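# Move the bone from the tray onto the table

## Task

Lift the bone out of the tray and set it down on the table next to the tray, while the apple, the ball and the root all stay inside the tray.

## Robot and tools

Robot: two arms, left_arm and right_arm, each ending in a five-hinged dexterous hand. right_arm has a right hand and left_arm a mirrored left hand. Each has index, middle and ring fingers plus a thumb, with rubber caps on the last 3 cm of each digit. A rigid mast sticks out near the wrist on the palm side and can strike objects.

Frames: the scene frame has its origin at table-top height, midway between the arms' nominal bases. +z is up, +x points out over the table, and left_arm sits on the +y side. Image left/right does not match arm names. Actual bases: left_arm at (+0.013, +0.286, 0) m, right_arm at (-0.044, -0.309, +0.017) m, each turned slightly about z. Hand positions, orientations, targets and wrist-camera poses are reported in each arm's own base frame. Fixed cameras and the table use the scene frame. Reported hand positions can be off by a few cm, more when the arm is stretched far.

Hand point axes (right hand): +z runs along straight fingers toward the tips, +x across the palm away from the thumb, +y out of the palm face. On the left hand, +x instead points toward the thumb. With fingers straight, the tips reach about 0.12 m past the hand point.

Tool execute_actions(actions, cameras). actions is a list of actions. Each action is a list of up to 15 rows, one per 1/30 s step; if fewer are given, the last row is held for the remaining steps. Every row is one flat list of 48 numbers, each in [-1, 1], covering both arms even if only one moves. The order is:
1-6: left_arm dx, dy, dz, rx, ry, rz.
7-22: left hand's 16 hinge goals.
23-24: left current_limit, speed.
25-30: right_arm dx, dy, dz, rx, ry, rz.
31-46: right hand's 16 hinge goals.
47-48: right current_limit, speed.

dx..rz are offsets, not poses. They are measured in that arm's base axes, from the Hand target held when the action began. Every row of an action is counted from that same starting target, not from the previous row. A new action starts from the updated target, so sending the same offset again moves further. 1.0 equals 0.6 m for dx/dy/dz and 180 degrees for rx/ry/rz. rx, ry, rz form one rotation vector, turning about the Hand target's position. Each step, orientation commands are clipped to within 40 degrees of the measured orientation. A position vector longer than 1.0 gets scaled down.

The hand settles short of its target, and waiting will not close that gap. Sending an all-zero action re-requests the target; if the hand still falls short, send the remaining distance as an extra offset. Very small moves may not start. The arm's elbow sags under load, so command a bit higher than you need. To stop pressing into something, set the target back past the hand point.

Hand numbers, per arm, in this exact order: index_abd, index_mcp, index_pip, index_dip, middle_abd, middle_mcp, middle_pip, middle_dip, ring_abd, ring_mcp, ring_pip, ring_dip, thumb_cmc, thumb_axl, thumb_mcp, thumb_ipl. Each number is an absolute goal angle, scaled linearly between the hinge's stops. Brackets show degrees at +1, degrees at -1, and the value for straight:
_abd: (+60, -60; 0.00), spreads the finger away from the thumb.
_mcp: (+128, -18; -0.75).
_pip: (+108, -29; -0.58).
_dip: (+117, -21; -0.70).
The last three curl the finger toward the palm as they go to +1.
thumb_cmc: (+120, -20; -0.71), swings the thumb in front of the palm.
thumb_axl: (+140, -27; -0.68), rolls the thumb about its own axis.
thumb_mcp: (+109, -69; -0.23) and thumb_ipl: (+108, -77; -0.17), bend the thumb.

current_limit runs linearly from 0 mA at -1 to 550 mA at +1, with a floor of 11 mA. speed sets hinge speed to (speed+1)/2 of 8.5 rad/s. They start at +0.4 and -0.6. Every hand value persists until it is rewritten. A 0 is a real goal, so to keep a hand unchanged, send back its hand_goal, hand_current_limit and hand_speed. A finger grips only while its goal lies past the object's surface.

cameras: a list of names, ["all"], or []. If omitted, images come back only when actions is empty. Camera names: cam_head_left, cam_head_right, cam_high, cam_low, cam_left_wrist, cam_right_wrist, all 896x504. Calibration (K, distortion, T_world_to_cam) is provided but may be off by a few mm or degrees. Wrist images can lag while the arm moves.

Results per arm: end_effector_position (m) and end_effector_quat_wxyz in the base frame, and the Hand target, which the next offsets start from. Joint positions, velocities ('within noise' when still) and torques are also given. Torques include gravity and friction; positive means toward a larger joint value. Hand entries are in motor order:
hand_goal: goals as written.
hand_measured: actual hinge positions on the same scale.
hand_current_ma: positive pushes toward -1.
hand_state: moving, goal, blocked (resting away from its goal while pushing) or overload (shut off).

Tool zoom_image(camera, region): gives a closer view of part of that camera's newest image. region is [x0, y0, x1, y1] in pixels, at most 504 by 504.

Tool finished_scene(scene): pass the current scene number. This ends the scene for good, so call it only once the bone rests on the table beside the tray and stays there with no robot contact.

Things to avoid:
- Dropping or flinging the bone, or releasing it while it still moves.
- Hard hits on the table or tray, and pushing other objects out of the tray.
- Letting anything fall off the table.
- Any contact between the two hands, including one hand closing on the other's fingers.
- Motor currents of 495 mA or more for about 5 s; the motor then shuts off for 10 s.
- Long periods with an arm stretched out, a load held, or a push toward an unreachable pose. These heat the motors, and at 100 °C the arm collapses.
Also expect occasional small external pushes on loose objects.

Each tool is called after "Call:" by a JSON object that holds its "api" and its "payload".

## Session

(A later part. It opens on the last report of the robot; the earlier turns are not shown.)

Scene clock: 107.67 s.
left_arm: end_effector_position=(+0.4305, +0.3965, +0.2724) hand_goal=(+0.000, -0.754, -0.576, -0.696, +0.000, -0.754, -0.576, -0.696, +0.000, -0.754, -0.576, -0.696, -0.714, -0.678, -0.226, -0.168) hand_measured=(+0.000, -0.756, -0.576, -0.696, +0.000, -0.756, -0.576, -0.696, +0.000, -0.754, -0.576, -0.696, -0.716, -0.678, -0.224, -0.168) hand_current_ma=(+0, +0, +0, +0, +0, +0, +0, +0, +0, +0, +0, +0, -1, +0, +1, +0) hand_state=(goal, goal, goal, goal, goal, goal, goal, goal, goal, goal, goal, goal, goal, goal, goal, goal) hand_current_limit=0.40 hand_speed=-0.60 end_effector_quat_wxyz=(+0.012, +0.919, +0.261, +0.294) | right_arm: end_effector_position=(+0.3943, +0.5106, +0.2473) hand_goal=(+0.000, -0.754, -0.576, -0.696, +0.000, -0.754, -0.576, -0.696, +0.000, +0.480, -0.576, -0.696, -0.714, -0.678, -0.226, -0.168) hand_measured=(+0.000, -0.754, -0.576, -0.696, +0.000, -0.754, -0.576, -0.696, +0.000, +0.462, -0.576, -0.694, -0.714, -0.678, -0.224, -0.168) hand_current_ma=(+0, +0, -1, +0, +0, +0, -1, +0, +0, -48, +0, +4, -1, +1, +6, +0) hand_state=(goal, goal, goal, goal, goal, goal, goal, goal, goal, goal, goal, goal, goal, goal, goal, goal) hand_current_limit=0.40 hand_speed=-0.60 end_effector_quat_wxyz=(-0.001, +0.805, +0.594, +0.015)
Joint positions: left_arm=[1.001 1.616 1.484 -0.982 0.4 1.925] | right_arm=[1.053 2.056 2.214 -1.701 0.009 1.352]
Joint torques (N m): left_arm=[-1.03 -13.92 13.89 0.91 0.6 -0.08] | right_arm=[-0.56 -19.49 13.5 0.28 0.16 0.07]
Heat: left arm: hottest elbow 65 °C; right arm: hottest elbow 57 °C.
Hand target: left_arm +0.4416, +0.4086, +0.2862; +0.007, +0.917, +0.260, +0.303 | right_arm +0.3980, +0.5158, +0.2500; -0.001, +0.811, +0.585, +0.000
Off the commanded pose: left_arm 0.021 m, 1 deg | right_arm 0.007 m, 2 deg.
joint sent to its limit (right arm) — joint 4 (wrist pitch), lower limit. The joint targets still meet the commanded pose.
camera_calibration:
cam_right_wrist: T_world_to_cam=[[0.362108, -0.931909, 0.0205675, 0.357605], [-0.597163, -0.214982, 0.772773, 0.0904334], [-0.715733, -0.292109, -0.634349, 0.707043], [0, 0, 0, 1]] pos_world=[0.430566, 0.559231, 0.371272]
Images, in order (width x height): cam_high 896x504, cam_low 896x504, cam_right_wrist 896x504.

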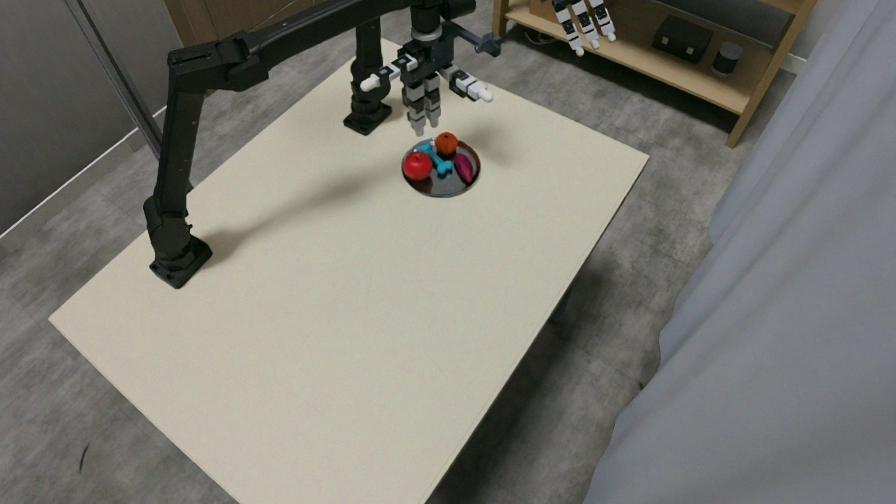

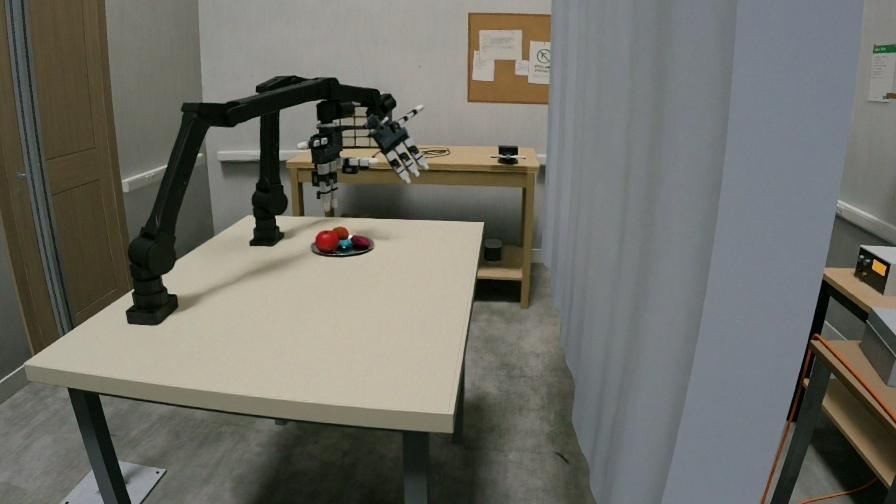

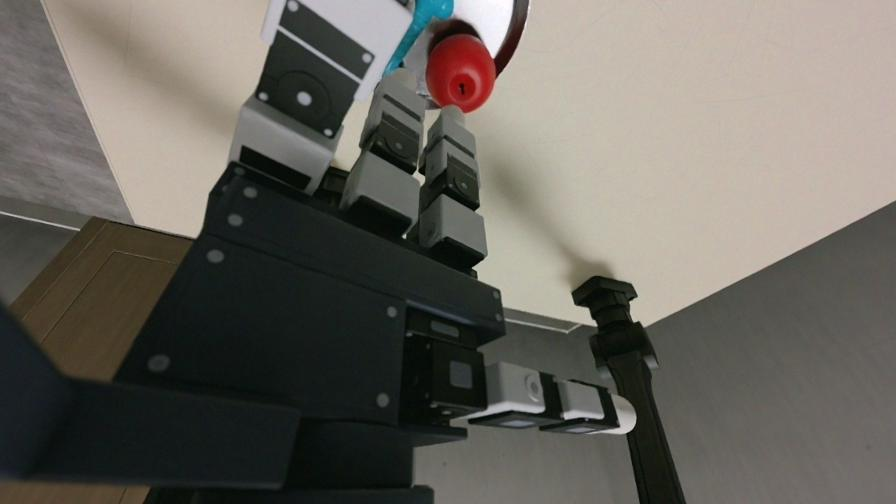

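Call:
{"api": "execute_actions", "payload": {"actions": [[[-0.106,-0.061,0.089,0.054,-0.035,0,0,-0.754,-0.576,-0.696,0,-0.754,-0.576,-0.696,0,-0.754,-0.576,-0.696,-0.714,-0.678,-0.226,-0.168,0.4,-0.6,-0.0227,0.0427,0,0,0,0,0.115,-0.754,-0.576,-0.696,-0.115,-0.754,-0.576,-0.696,0,0.48,-0.576,-0.696,-0.714,-0.678,-0.226,-0.168,0.4,-0.6]],[[-0.106,-0.061,0.089,0.054,-0.035,0,0,-0.754,-0.576,-0.696,0,-0.754,-0.576,-0.696,0,-0.754,-0.576,-0.696,-0.714,-0.678,-0.226,-0.168,0.4,-0.6,0,0,-0.05,0,0,0,0.115,-0.754,-0.576,-0.696,-0.115,-0.754,-0.576,-0.696,0,0.48,-0.576,-0.696,-0.714,-0.678,-0.226,-0.168,0.4,-0.6]],[[-0.106,-0.061,0.089,0.054,-0.035,0,0,-0.754,-0.576,-0.696,0,-0.754,-0.576,-0.696,0,-0.754,-0.576,-0.696,-0.714,-0.678,-0.226,-0.168,0.4,-0.6,0,0,-0.03,0,0,0,0.115,-0.754,-0.576,-0.696,-0.115,-0.754,-0.576,-0.696,0,0.48,-0.576,-0.696,-0.714,-0.678,-0.226,-0.168,0.4,-0.6]]], "cameras": ["cam_head_left", "cam_high", "cam_low", "cam_right_wrist"]}}

Call:
{"api": "zoom_image", "payload": {"camera": "cam_right_wrist", "region": [300, 0, 540, 160]}}

Call:
{"api": "zoom_image", "payload": {"camera": "cam_high", "region": [380, 90, 500, 210]}}

Call:
{"api": "zoom_image", "payload": {"camera": "cam_low", "region": [290, 150, 410, 270]}}

Scene clock: 134.80 s.
left_arm: end_effector_position=(+0.2530, +0.2912, +0.4571) hand_goal=(+0.000, -0.754, -0.576, -0.696, +0.000, -0.754, -0.576, -0.696, +0.000, -0.754, -0.576, -0.696, -0.714, -0.678, -0.226, -0.168) hand_measured=(+0.002, -0.754, -0.576, -0.696, +0.002, -0.754, -0.576, -0.696, +0.002, -0.754, -0.576, -0.696, -0.716, -0.678, -0.224, -0.168) hand_current_ma=(+0, +0, +0, +0, +0, +0, +0, +0, +0, +0, +0, +0, +0, +0, +1, +0) hand_state=(goal, goal, goal, goal, goal, goal, goal, goal, goal, goal, goal, goal, goal, goal, goal, goal) hand_current_limit=0.40 hand_speed=-0.60 end_effector_quat_wxyz=(-0.183, +0.821, +0.175, +0.511) | right_arm: end_effector_position=(+0.3819, +0.5388, +0.2129) hand_goal=(+0.114, -0.754, -0.576, -0.696, -0.116, -0.754, -0.576, -0.696, +0.000, +0.480, -0.576, -0.696, -0.714, -0.678, -0.226, -0.168) hand_measured=(+0.096, -0.754, -0.576, -0.696, -0.094, -0.754, -0.576, -0.696, +0.000, +0.462, -0.576, -0.694, -0.714, -0.678, -0.224, -0.168) hand_current_ma=(-42, +0, -1, +0, +48, +0, -1, +0, +0, -48, +0, +4, -1, +1, +6, +0) hand_state=(goal, goal, goal, goal, blocked, goal, goal, goal, goal, goal, goal, goal, goal, goal, goal, goal) hand_current_limit=0.40 hand_speed=-0.60 end_effector_quat_wxyz=(-0.001, +0.806, +0.592, +0.004)
Joint positions: left_arm=[1.332 0.937 1.154 -0.78 0.694 2.09] | right_arm=[1.089 2.132 2.251 -1.682 0.002 1.393]
Joint torques (N m): left_arm=[-0.03 -4.01 8.96 2.47 0.56 0.05] | right_arm=[0.21 -20.07 11 0.62 0.16 0.08]
Heat: left arm: hottest elbow 69 °C; right arm: hottest elbow 59 °C.
Hand target: left_arm +0.2508, +0.2988, +0.4464; -0.181, +0.828, +0.171, +0.503 | right_arm +0.3844, +0.5414, +0.2018; -0.001, +0.811, +0.585, +0.000
Off the commanded pose: left_arm 0.013 m, 1 deg | right_arm 0.012 m, 1 deg.
joint sent to its limit (left arm) — joint 6 (wrist roll), upper limit. The joint targets still meet the commanded pose.
camera_calibration:
cam_right_wrist: T_world_to_cam=[[0.357232, -0.933607, 0.0276415, 0.390412], [-0.585261, -0.200682, 0.785619, 0.100741], [-0.727912, -0.296825, -0.618093, 0.688335], [0, 0, 0, 1]] pos_world=[0.420539, 0.589024, 0.33552]
Images, in order (width x height): cam_head_left 896x504, cam_high 896x504, cam_low 896x504, cam_right_wrist 896x504.

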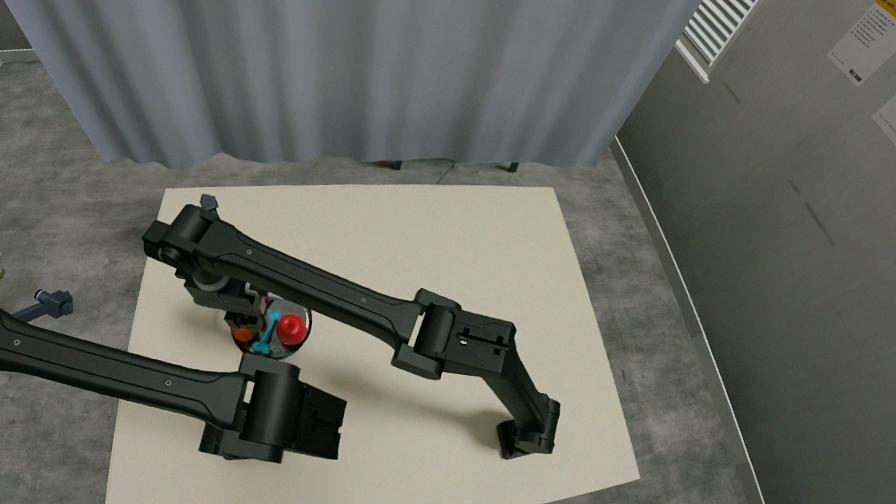

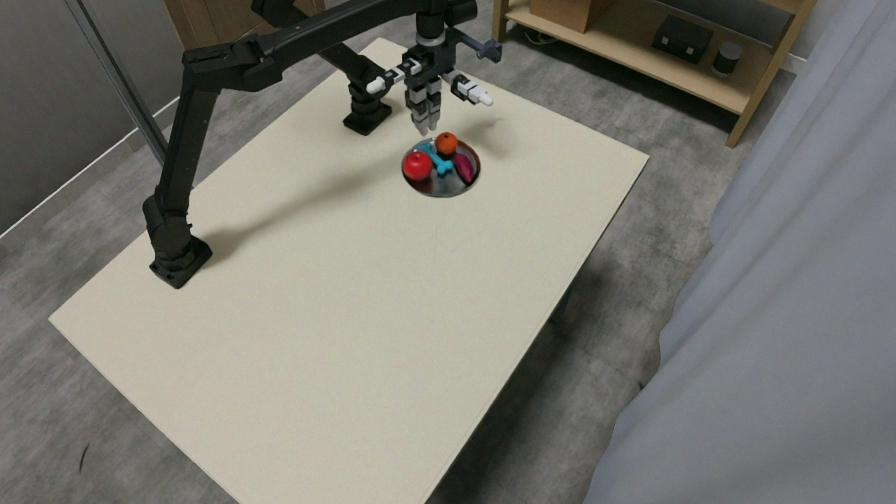

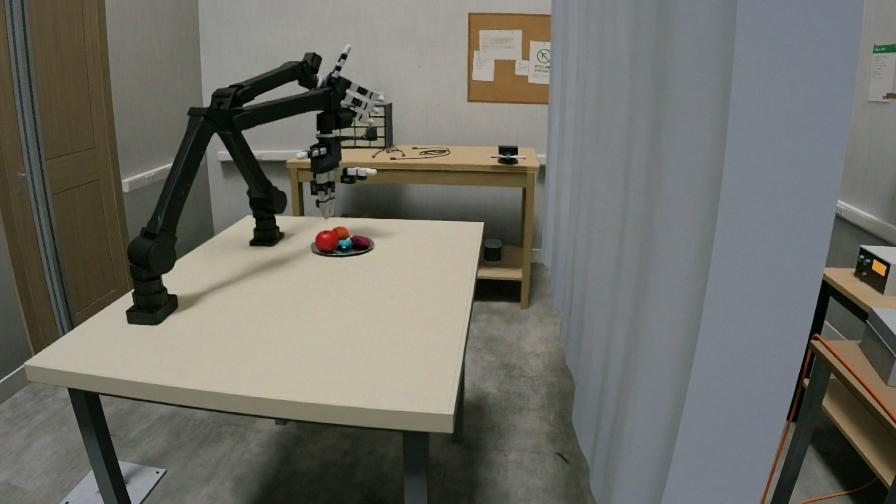

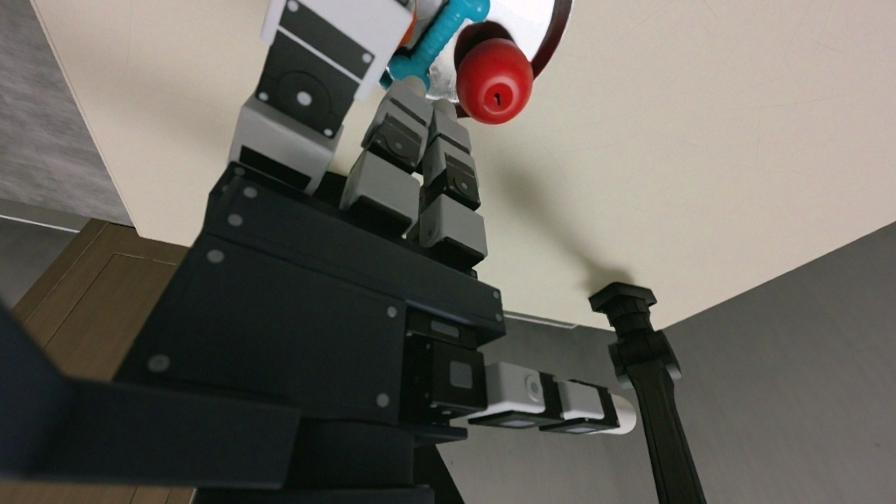

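Scaled by 2.100 from the camera's 896x504 image, which has a finer 1280x720 frame.

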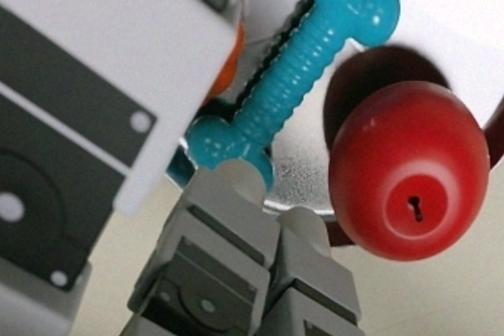

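Scaled by 4.200 from the camera's 896x504 image, which has a finer 1280x720 frame.

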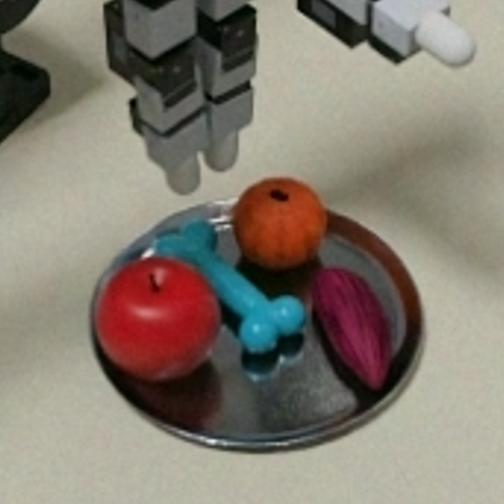

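Scaled by 4.200 from the camera's 896x504 image, which has a finer 1280x720 frame.

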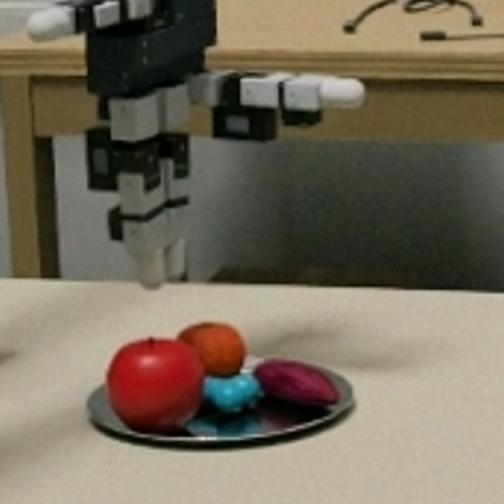

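Call:
{"api": "execute_actions", "payload": {"actions": [[[0,0,0,0,0,0,0,-0.754,-0.576,-0.696,0,-0.754,-0.576,-0.696,0,-0.754,-0.576,-0.696,-0.714,-0.678,-0.226,-0.168,0.4,-0.6,-0.002,-0.0065,-0.05,0,0,0,0.12,-0.754,-0.576,-0.696,-0.12,-0.754,-0.576,-0.696,0,0.48,-0.576,-0.696,-0.714,-0.678,-0.226,-0.168,0.4,-0.6]],[[0,0,0,0,0,0,0,-0.754,-0.576,-0.696,0,-0.754,-0.576,-0.696,0,-0.754,-0.576,-0.696,-0.714,-0.678,-0.226,-0.168,0.4,-0.6,0,0,-0.04,0,0,0,0.12,-0.754,-0.576,-0.696,-0.12,-0.754,-0.576,-0.696,0,0.48,-0.576,-0.696,-0.714,-0.678,-0.226,-0.168,0.4,-0.6]]], "cameras": ["cam_head_left", "cam_high", "cam_low", "cam_right_wrist"]}}

Call:
{"api": "zoom_image", "payload": {"camera": "cam_right_wrist", "region": [300, 0, 540, 160]}}

Call:
{"api": "zoom_image", "payload": {"camera": "cam_high", "region": [380, 90, 500, 210]}}

Call:
{"api": "zoom_image", "payload": {"camera": "cam_low", "region": [290, 150, 410, 270]}}

Scene clock: 141.77 s.
left_arm: end_effector_position=(+0.2530, +0.2912, +0.4571) hand_goal=(+0.000, -0.754, -0.576, -0.696, +0.000, -0.754, -0.576, -0.696, +0.000, -0.754, -0.576, -0.696, -0.714, -0.678, -0.226, -0.168) hand_measured=(+0.002, -0.754, -0.576, -0.696, +0.002, -0.754, -0.576, -0.696, +0.002, -0.754, -0.576, -0.696, -0.716, -0.678, -0.224, -0.168) hand_current_ma=(+0, +0, +0, +0, +0, +0, +0, +0, +0, +0, +0, +0, +0, +0, +1, +0) hand_state=(goal, goal, goal, goal, goal, goal, goal, goal, goal, goal, goal, goal, goal, goal, goal, goal) hand_current_limit=0.40 hand_speed=-0.60 end_effector_quat_wxyz=(-0.183, +0.821, +0.175, +0.511) | right_arm: end_effector_position=(+0.3814, +0.5382, +0.1528) hand_goal=(+0.120, -0.754, -0.576, -0.696, -0.120, -0.754, -0.576, -0.696, +0.000, +0.480, -0.576, -0.696, -0.714, -0.678, -0.226, -0.168) hand_measured=(+0.096, -0.754, -0.576, -0.696, -0.094, -0.754, -0.576, -0.696, +0.000, +0.462, -0.576, -0.694, -0.714, -0.678, -0.224, -0.168) hand_current_ma=(-59, +0, -1, +0, +59, +0, -1, +0, +0, -48, +0, +4, -1, +1, +6, +0) hand_state=(blocked, goal, goal, goal, blocked, goal, goal, goal, goal, goal, goal, goal, goal, goal, goal, goal) hand_current_limit=0.40 hand_speed=-0.60 end_effector_quat_wxyz=(+0.000, +0.806, +0.591, +0.000)
Joint positions: left_arm=[1.332 0.937 1.154 -0.78 0.694 2.09] | right_arm=[1.089 2.127 2.085 -1.528 0.001 1.394]
Joint torques (N m): left_arm=[0.09 -3.96 8.95 2.54 0.6 0.06] | right_arm=[-0.67 -21.19 10.58 0.62 0.18 0.07]
Heat: left arm: hottest elbow 67 °C; right arm: hottest elbow 59 °C.
Hand target: left_arm +0.2508, +0.2988, +0.4464; -0.181, +0.828, +0.171, +0.503 | right_arm +0.3832, +0.5375, +0.1478; -0.001, +0.811, +0.585, +0.000
Off the commanded pose: left_arm 0.013 m, 1 deg | right_arm 0.005 m, 1 deg.
joint sent to its limit (left arm) — joint 6 (wrist roll), upper limit. The joint targets still meet the commanded pose.
camera_calibration:
cam_right_wrist: T_world_to_cam=[[0.356944, -0.93359, 0.031621, 0.391098], [-0.582281, -0.195901, 0.789032, 0.143247], [-0.730438, -0.300053, -0.613537, 0.652654], [0, 0, 0, 1]] pos_world=[0.420534, 0.589018, 0.275034]
Images, in order (width x height): cam_head_left 896x504, cam_high 896x504, cam_low 896x504, cam_right_wrist 896x504.

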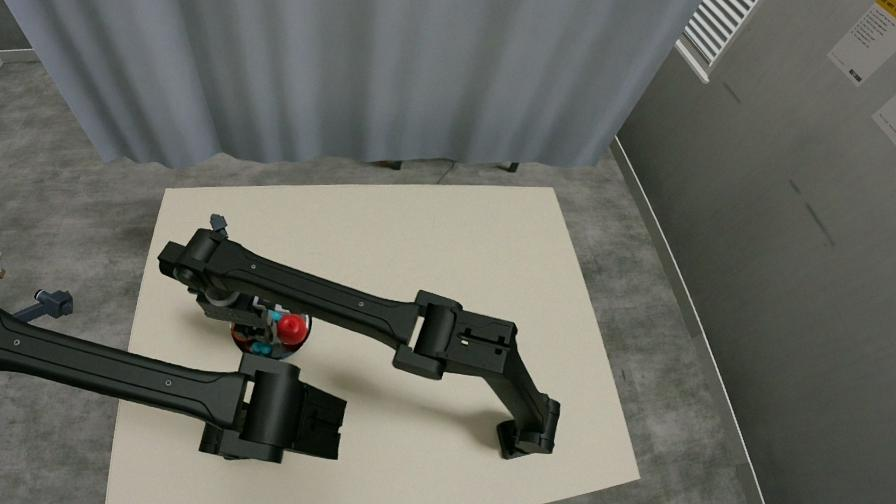

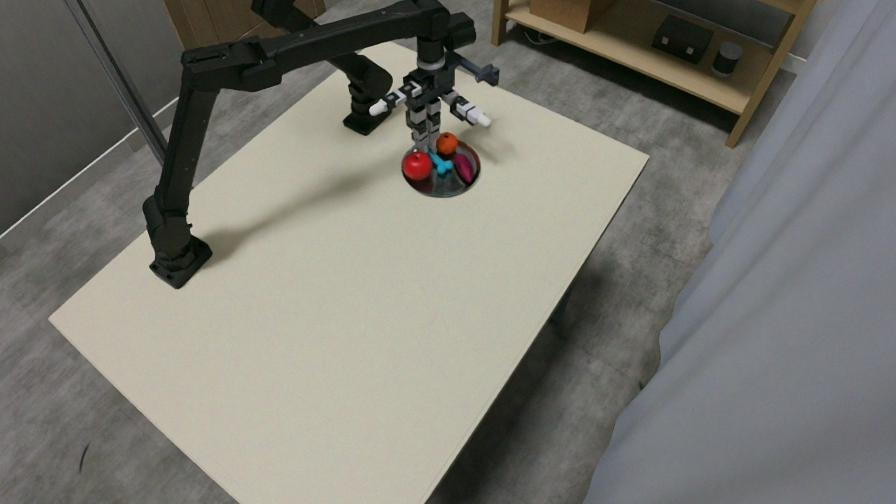

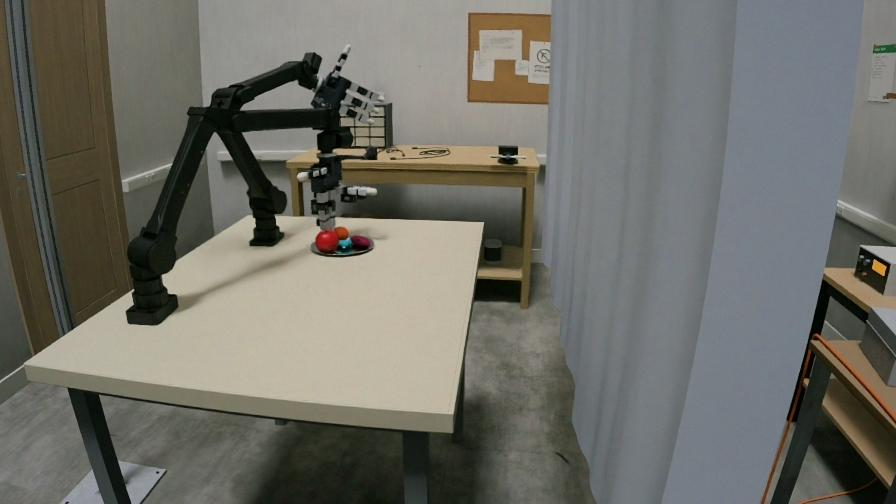

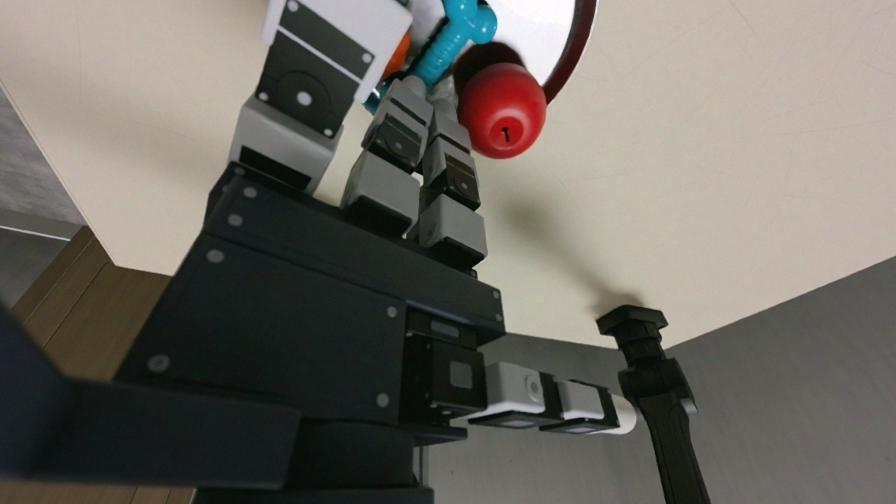

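Scaled by 2.100 from the camera's 896x504 image, which has a finer 1280x720 frame.

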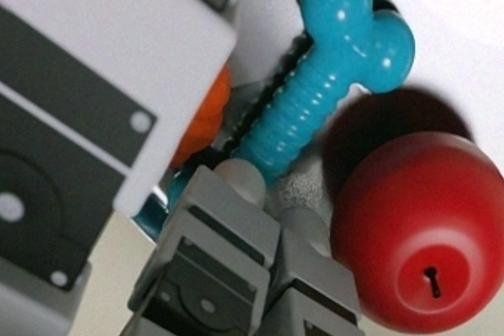

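Scaled by 4.200 from the camera's 896x504 image, which has a finer 1280x720 frame.

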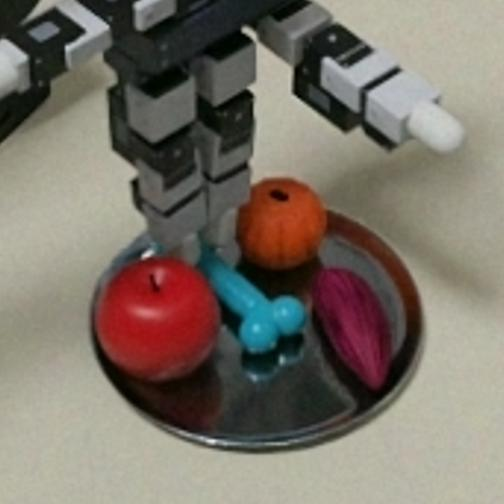

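Scaled by 4.200 from the camera's 896x504 image, which has a finer 1280x720 frame.

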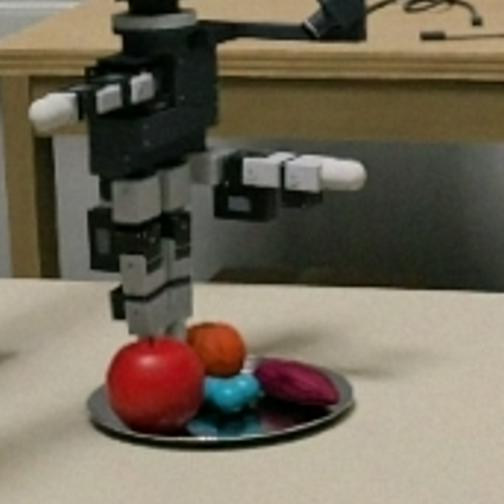

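Call:
{"api": "execute_actions", "payload": {"actions": [[[0,0,0,0,0,0,0,-0.754,-0.576,-0.696,0,-0.754,-0.576,-0.696,0,-0.754,-0.576,-0.696,-0.714,-0.678,-0.226,-0.168,0.4,-0.6,0.0063,-0.0021,-0.033,0,0,0,0.12,-0.754,-0.576,-0.696,-0.12,-0.754,-0.576,-0.696,0,0.48,-0.576,-0.696,-0.714,-0.678,-0.226,-0.168,0.4,-0.6]],[[0,0,0,0,0,0,0,-0.754,-0.576,-0.696,0,-0.754,-0.576,-0.696,0,-0.754,-0.576,-0.696,-0.714,-0.678,-0.226,-0.168,0.4,-0.6,0,0,0,0,0,0,0.0,-0.754,-0.576,-0.696,0.07,-0.754,-0.576,-0.696,0,0.48,-0.576,-0.696,-0.714,-0.678,-0.226,-0.168,0.4,-0.9]],[[0,0,0,0,0,0,0,-0.754,-0.576,-0.696,0,-0.754,-0.576,-0.696,0,-0.754,-0.576,-0.696,-0.714,-0.678,-0.226,-0.168,0.4,-0.6,0,0,0,0,0,0,0.0,-0.754,-0.576,-0.696,0.07,-0.754,-0.576,-0.696,0,0.48,-0.576,-0.696,-0.714,-0.678,-0.226,-0.168,0.4,-0.9]]], "cameras": ["cam_head_left", "cam_high", "cam_low", "cam_right_wrist"]}}

Call:
{"api": "zoom_image", "payload": {"camera": "cam_right_wrist", "region": [300, 0, 540, 160]}}

Call:
{"api": "zoom_image", "payload": {"camera": "cam_high", "region": [380, 90, 500, 210]}}

Call:
{"api": "zoom_image", "payload": {"camera": "cam_low", "region": [290, 150, 410, 270]}}

Scene clock: 153.27 s.
left_arm: end_effector_position=(+0.2530, +0.2912, +0.4571) hand_goal=(+0.000, -0.754, -0.576, -0.696, +0.000, -0.754, -0.576, -0.696, +0.000, -0.754, -0.576, -0.696, -0.714, -0.678, -0.226, -0.168) hand_measured=(+0.002, -0.754, -0.576, -0.696, +0.002, -0.754, -0.576, -0.696, +0.002, -0.754, -0.576, -0.696, -0.716, -0.678, -0.224, -0.168) hand_current_ma=(+0, +0, +0, +0, +0, +0, +0, +0, +0, +0, +0, +0, +0, +0, +1, +0) hand_state=(goal, goal, goal, goal, goal, goal, goal, goal, goal, goal, goal, goal, goal, goal, goal, goal) hand_current_limit=0.40 hand_speed=-0.60 end_effector_quat_wxyz=(-0.183, +0.821, +0.175, +0.511) | right_arm: end_effector_position=(+0.3821, +0.5398, +0.1385) hand_goal=(+0.000, -0.754, -0.576, -0.696, +0.070, -0.754, -0.576, -0.696, +0.000, +0.480, -0.576, -0.696, -0.714, -0.678, -0.226, -0.168) hand_measured=(+0.008, -0.754, -0.576, -0.696, +0.046, -0.754, -0.576, -0.696, +0.000, +0.462, -0.576, -0.694, -0.714, -0.678, -0.224, -0.168) hand_current_ma=(+13, +1, -1, +0, -56, +1, +0, +0, +0, -48, +0, +4, -1, +1, +6, +0) hand_state=(goal, goal, goal, goal, blocked, goal, goal, goal, goal, goal, goal, goal, goal, goal, goal, goal) hand_current_limit=0.40 hand_speed=-0.90 end_effector_quat_wxyz=(-0.002, +0.806, +0.591, +0.005)
Joint positions: left_arm=[1.332 0.937 1.154 -0.78 0.694 2.09] | right_arm=[1.089 2.127 2.048 -1.481 0 1.394]
Joint torques (N m): left_arm=[0.03 -4.07 8.96 2.5 0.59 0.07] | right_arm=[-1.2 -20.6 10 0.65 0.22 0.01]
Heat: left arm: hottest elbow 64 °C; right arm: hottest elbow 58 °C.
Hand target: left_arm +0.2508, +0.2988, +0.4464; -0.181, +0.828, +0.171, +0.503 | right_arm +0.3870, +0.5361, +0.1280; +0.000, +0.811, +0.585, +0.000
Off the commanded pose: left_arm 0.013 m, 1 deg | right_arm 0.012 m, 1 deg.
joint sent to its limit (left arm) — joint 6 (wrist roll), upper limit. The joint targets still meet the commanded pose.
camera_calibration:
cam_right_wrist: T_world_to_cam=[[0.356825, -0.933857, 0.0242445, 0.39401], [-0.585513, -0.20335, 0.784744, 0.161007], [-0.727908, -0.294212, -0.619346, 0.641509], [0, 0, 0, 1]] pos_world=[0.420638, 0.589429, 0.261414]
Images, in order (width x height): cam_head_left 896x504, cam_high 896x504, cam_low 896x504, cam_right_wrist 896x504.

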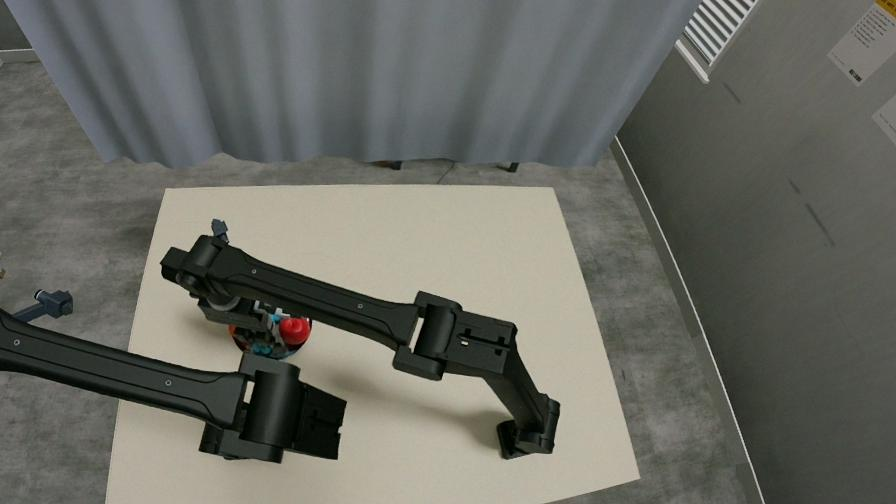

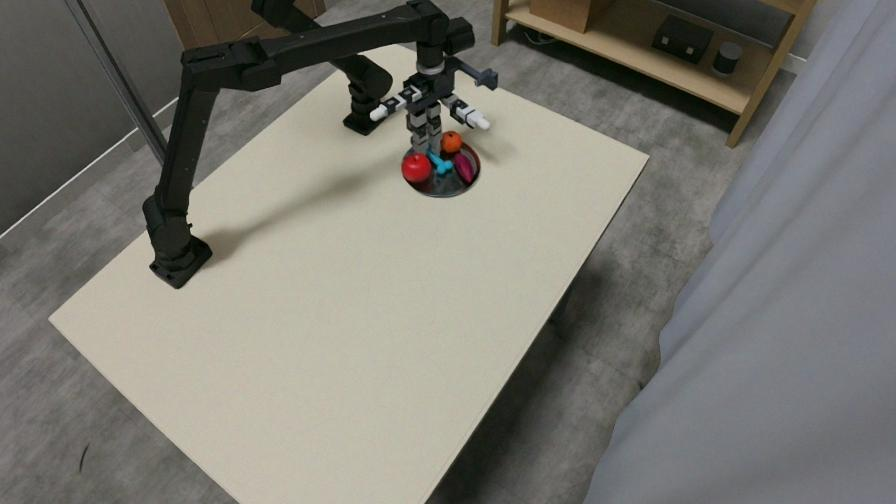

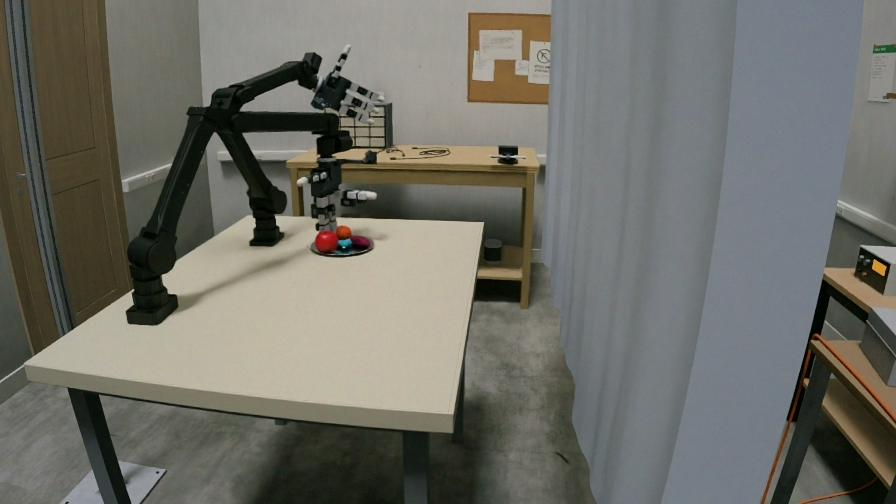

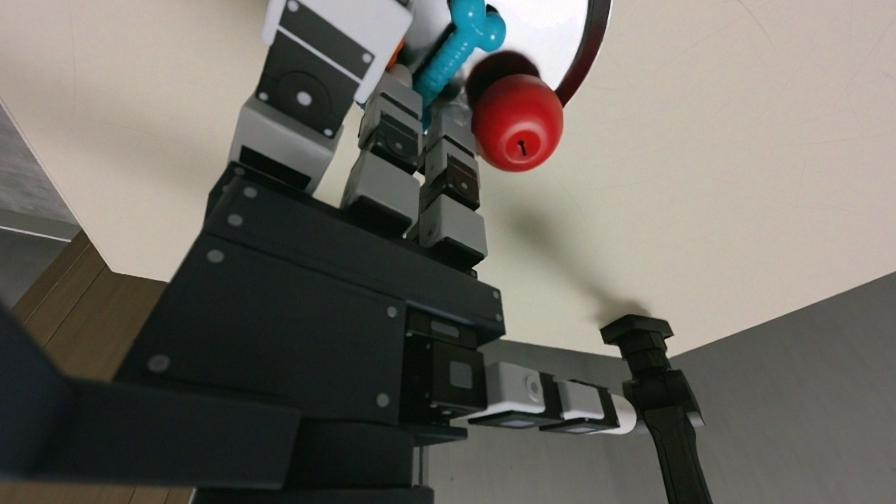

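Scaled by 2.100 from the camera's 896x504 image, which has a finer 1280x720 frame.

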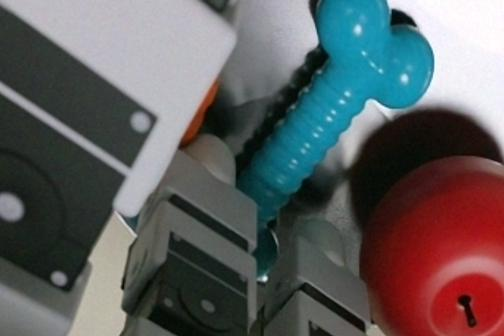

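Scaled by 4.200 from the camera's 896x504 image, which has a finer 1280x720 frame.

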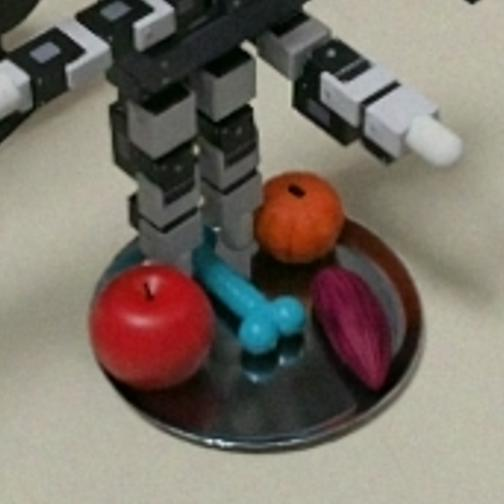

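Scaled by 4.200 from the camera's 896x504 image, which has a finer 1280x720 frame.

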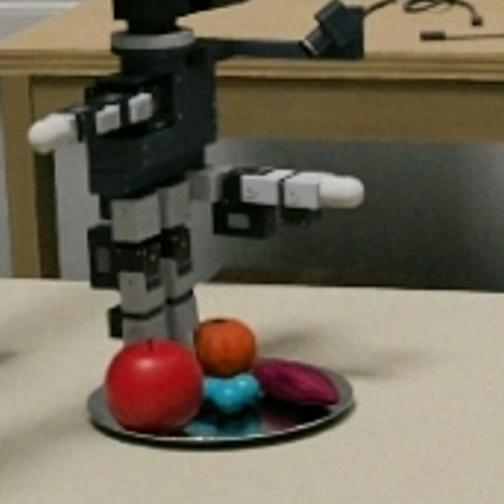

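Call:
{"api": "execute_actions", "payload": {"actions": [[[0,0,0,0,0,0,0,-0.754,-0.576,-0.696,0,-0.754,-0.576,-0.696,0,-0.754,-0.576,-0.696,-0.714,-0.678,-0.226,-0.168,0.4,-0.6,0,0,-0.025,0,0,0,0.0,-0.754,-0.576,-0.696,0.07,-0.754,-0.576,-0.696,0,0.48,-0.576,-0.696,-0.714,-0.678,-0.226,-0.168,0.4,-0.9]],[[0,0,0,0,0,0,0,-0.754,-0.576,-0.696,0,-0.754,-0.576,-0.696,0,-0.754,-0.576,-0.696,-0.714,-0.678,-0.226,-0.168,0.4,-0.6,0,0,-0.02,0,0,0,0.0,-0.754,-0.576,-0.696,0.07,-0.754,-0.576,-0.696,0,0.48,-0.576,-0.696,-0.714,-0.678,-0.226,-0.168,0.4,-0.9]]], "cameras": ["cam_high", "cam_low", "cam_right_wrist"]}}

Call:
{"api": "zoom_image", "payload": {"camera": "cam_right_wrist", "region": [300, 0, 540, 160]}}

Call:
{"api": "zoom_image", "payload": {"camera": "cam_high", "region": [380, 90, 500, 210]}}

Scene clock: 158.40 s.
left_arm: end_effector_position=(+0.2530, +0.2912, +0.4571) hand_goal=(+0.000, -0.754, -0.576, -0.696, +0.000, -0.754, -0.576, -0.696, +0.000, -0.754, -0.576, -0.696, -0.714, -0.678, -0.226, -0.168) hand_measured=(+0.002, -0.754, -0.576, -0.696, +0.002, -0.754, -0.576, -0.696, +0.002, -0.754, -0.576, -0.696, -0.716, -0.678, -0.224, -0.168) hand_current_ma=(+0, +0, +0, +0, +0, +0, +0, +0, +0, +0, +0, +0, +0, +0, +1, +0) hand_state=(goal, goal, goal, goal, goal, goal, goal, goal, goal, goal, goal, goal, goal, goal, goal, goal) hand_current_limit=0.40 hand_speed=-0.60 end_effector_quat_wxyz=(-0.183, +0.821, +0.175, +0.511) | right_arm: end_effector_position=(+0.3827, +0.5417, +0.1215) hand_goal=(+0.000, -0.754, -0.576, -0.696, +0.070, -0.754, -0.576, -0.696, +0.000, +0.480, -0.576, -0.696, -0.714, -0.678, -0.226, -0.168) hand_measured=(+0.004, -0.754, -0.576, -0.696, +0.062, -0.754, -0.576, -0.696, +0.000, +0.462, -0.576, -0.694, -0.714, -0.678, -0.222, -0.168) hand_current_ma=(+8, -1, -1, +0, -13, +0, +0, +1, +0, -48, -1, +4, -1, +1, +7, +0) hand_state=(goal, goal, goal, goal, goal, goal, goal, goal, goal, goal, goal, goal, goal, goal, goal, goal) hand_current_limit=0.40 hand_speed=-0.90 end_effector_quat_wxyz=(-0.006, +0.806, +0.591, +0.011)
Joint positions: left_arm=[1.332 0.937 1.154 -0.78 0.694 2.09] | right_arm=[1.089 2.127 2.003 -1.422 -0.002 1.394]
Joint torques (N m): left_arm=[0.09 -4.01 8.98 2.55 0.59 0.07] | right_arm=[-1.14 -19.78 9.07 0.84 0.29 0.01]
Heat: left arm: hottest elbow 63 °C; right arm: hottest elbow 58 °C.
Hand target: left_arm +0.2508, +0.2988, +0.4464; -0.181, +0.828, +0.171, +0.503 | right_arm +0.3870, +0.5361, +0.1010; +0.000, +0.811, +0.585, +0.000
Off the commanded pose: left_arm 0.013 m, 1 deg | right_arm 0.022 m, 2 deg.
joint sent to its limit (left arm) — joint 6 (wrist roll), upper limit. The joint targets still meet the commanded pose.
camera_calibration:
cam_right_wrist: T_world_to_cam=[[0.356785, -0.9341, 0.0126907, 0.397597], [-0.589361, -0.214528, 0.778865, 0.183439], [-0.724816, -0.285367, -0.627063, 0.626903], [0, 0, 0, 1]] pos_world=[0.420644, 0.589646, 0.245188]
Images, in order (width x height): cam_high 896x504, cam_low 896x504, cam_right_wrist 896x504.

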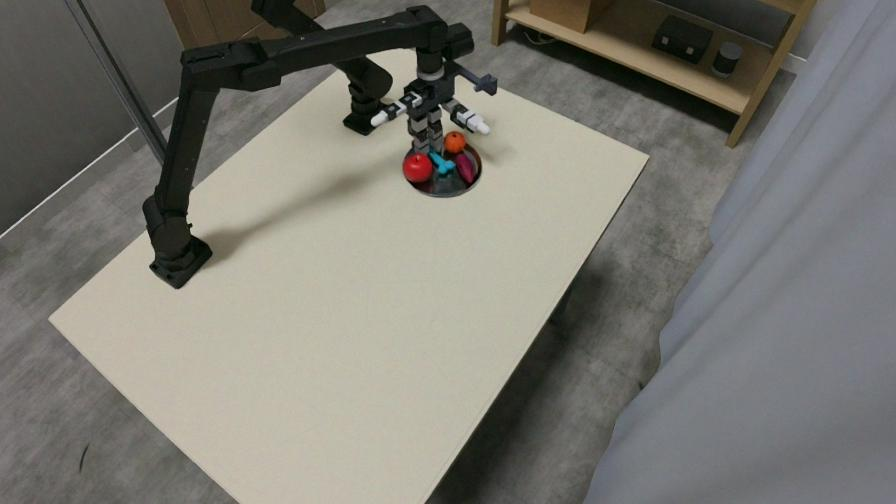

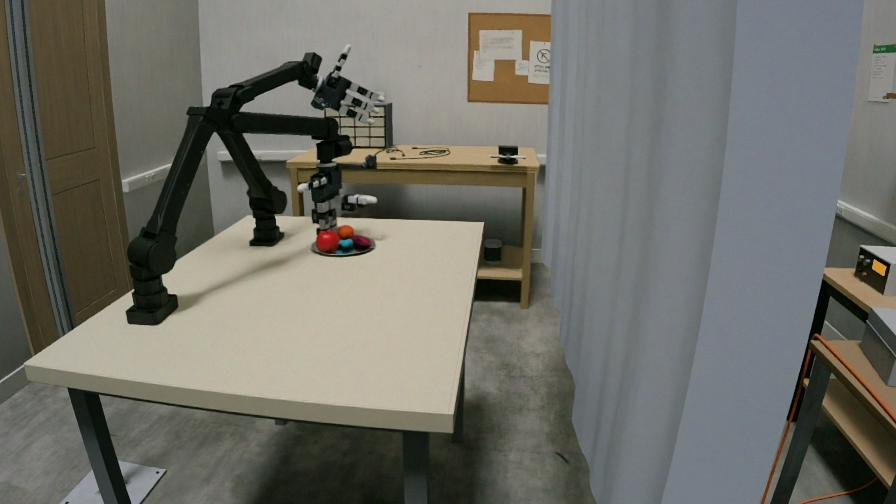

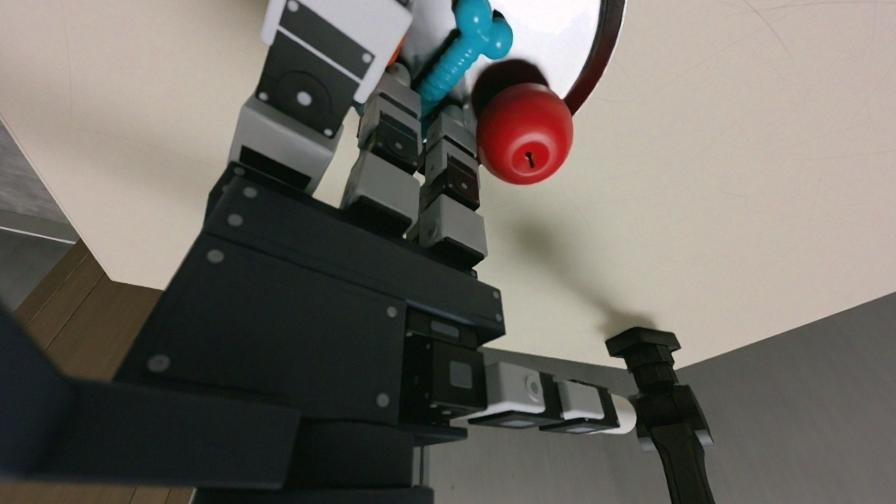

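Scaled by 2.100 from the camera's 896x504 image, which has a finer 1280x720 frame.

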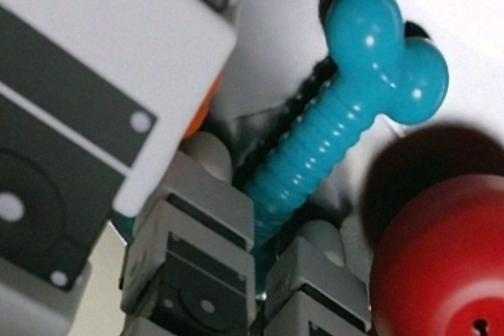

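Scaled by 4.200 from the camera's 896x504 image, which has a finer 1280x720 frame.

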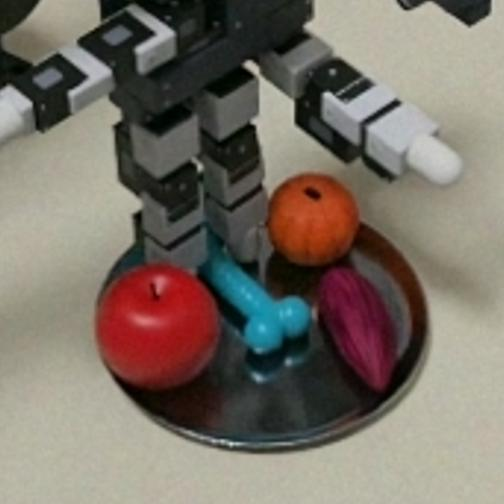

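Call:
{"api": "execute_actions", "payload": {"actions": [[[0,0,0,0,0,0,0,-0.754,-0.576,-0.696,0,-0.754,-0.576,-0.696,0,-0.754,-0.576,-0.696,-0.714,-0.678,-0.226,-0.168,0.4,-0.6,0,0,-0.012,0,0,0,0.0,-0.754,-0.576,-0.696,0.07,-0.754,-0.576,-0.696,0,0.48,-0.576,-0.696,-0.714,-0.678,-0.226,-0.168,0.4,-0.9]]], "cameras": ["cam_high", "cam_right_wrist"]}}

Call:
{"api": "zoom_image", "payload": {"camera": "cam_right_wrist", "region": [360, 20, 500, 140]}}

Call:
{"api": "zoom_image", "payload": {"camera": "cam_high", "region": [400, 120, 490, 200]}}

Scene clock: 161.67 s.
left_arm: end_effector_position=(+0.2530, +0.2912, +0.4571) hand_goal=(+0.000, -0.754, -0.576, -0.696, +0.000, -0.754, -0.576, -0.696, +0.000, -0.754, -0.576, -0.696, -0.714, -0.678, -0.226, -0.168) hand_measured=(+0.002, -0.754, -0.576, -0.696, +0.002, -0.754, -0.576, -0.696, +0.002, -0.754, -0.576, -0.696, -0.716, -0.678, -0.224, -0.168) hand_current_ma=(+0, +0, +0, +0, +0, +0, +0, +0, +0, +0, +0, +0, +0, +0, +1, +0) hand_state=(goal, goal, goal, goal, goal, goal, goal, goal, goal, goal, goal, goal, goal, goal, goal, goal) hand_current_limit=0.40 hand_speed=-0.60 end_effector_quat_wxyz=(-0.183, +0.821, +0.175, +0.511) | right_arm: end_effector_position=(+0.3826, +0.5415, +0.1203) hand_goal=(+0.000, -0.754, -0.576, -0.696, +0.070, -0.754, -0.576, -0.696, +0.000, +0.480, -0.576, -0.696, -0.714, -0.678, -0.226, -0.168) hand_measured=(+0.002, -0.754, -0.576, -0.696, +0.060, -0.754, -0.576, -0.696, +0.000, +0.462, -0.576, -0.694, -0.714, -0.678, -0.222, -0.168) hand_current_ma=(+2, -1, -1, +0, -17, +0, +0, +1, +0, -48, -1, +4, -1, +1, +7, +0) hand_state=(goal, goal, goal, goal, goal, goal, goal, goal, goal, goal, goal, goal, goal, goal, goal, goal) hand_current_limit=0.40 hand_speed=-0.90 end_effector_quat_wxyz=(-0.007, +0.806, +0.591, +0.012)
Joint positions: left_arm=[1.332 0.937 1.154 -0.78 0.694 2.09] | right_arm=[1.089 2.124 1.997 -1.415 -0.002 1.394]
Joint torques (N m): left_arm=[0.09 -4.07 8.95 2.54 0.59 0.07] | right_arm=[-1.2 -19.31 8.57 1.18 0.29 0.01]
Heat: left arm: hottest elbow 62 °C; right arm: hottest elbow 58 °C.
Hand target: left_arm +0.2508, +0.2988, +0.4464; -0.181, +0.828, +0.171, +0.503 | right_arm +0.3870, +0.5362, +0.0938; -0.001, +0.811, +0.585, +0.000
Off the commanded pose: left_arm 0.013 m, 1 deg | right_arm 0.027 m, 2 deg.
joint sent to its limit (left arm) — joint 6 (wrist roll), upper limit. The joint targets still meet the commanded pose.
camera_calibration:
cam_right_wrist: T_world_to_cam=[[0.356847, -0.934099, 0.0108946, 0.397664], [-0.590233, -0.216412, 0.777683, 0.185704], [-0.724075, -0.283944, -0.628563, 0.625131], [0, 0, 0, 1]] pos_world=[0.420346, 0.589149, 0.244183]
Images, in order (width x height): cam_high 896x504, cam_right_wrist 896x504.

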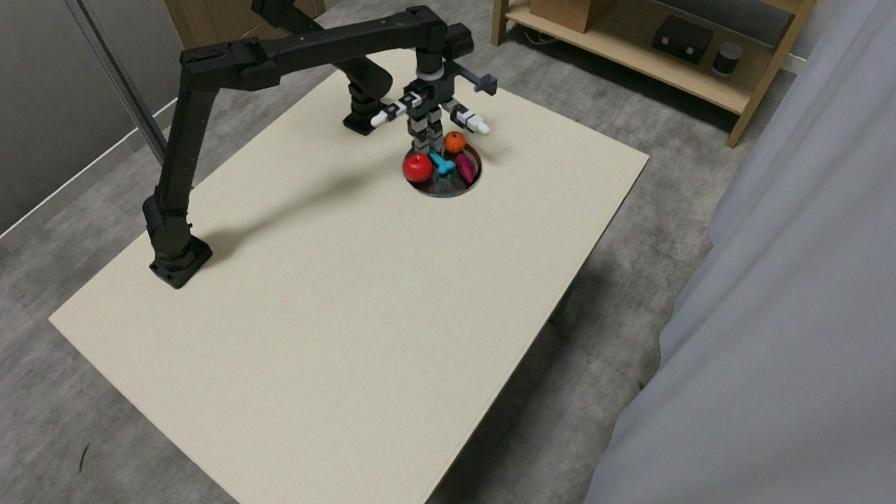

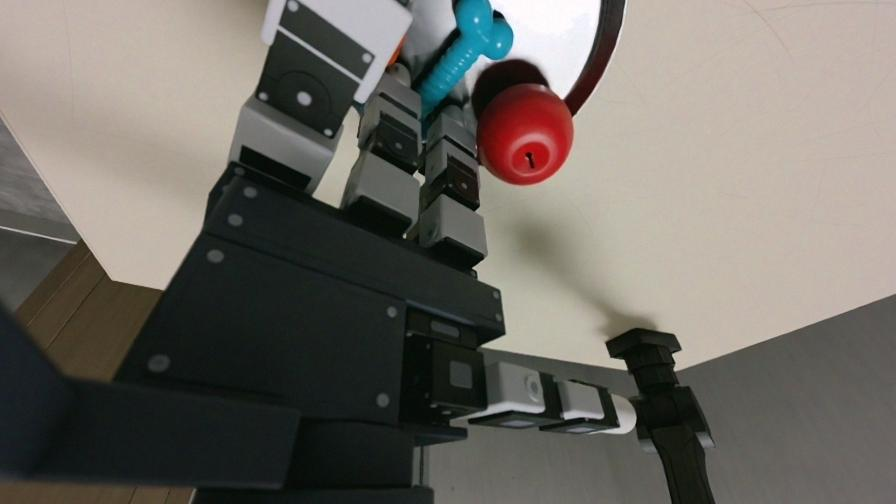

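Scaled by 3.600 from the camera's 896x504 image, which has a finer 1280x720 frame.

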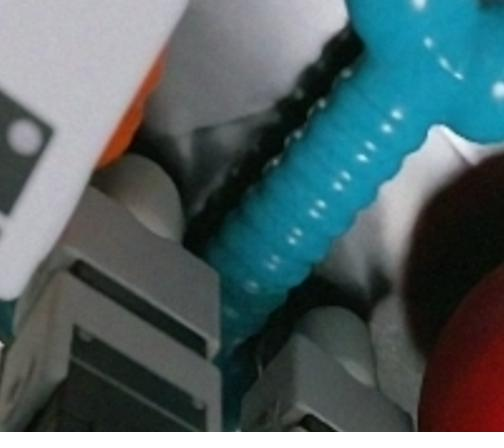

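Scaled by 5.600 from the camera's 896x504 image, which has a finer 1280x720 frame.

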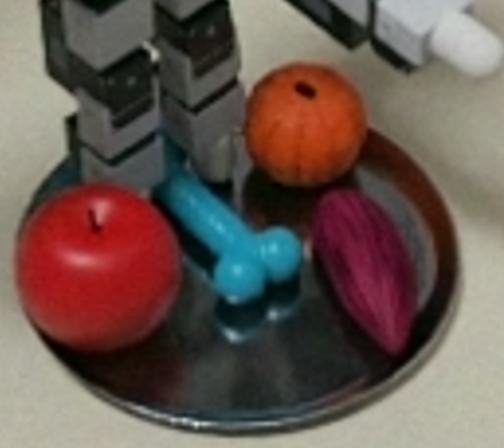

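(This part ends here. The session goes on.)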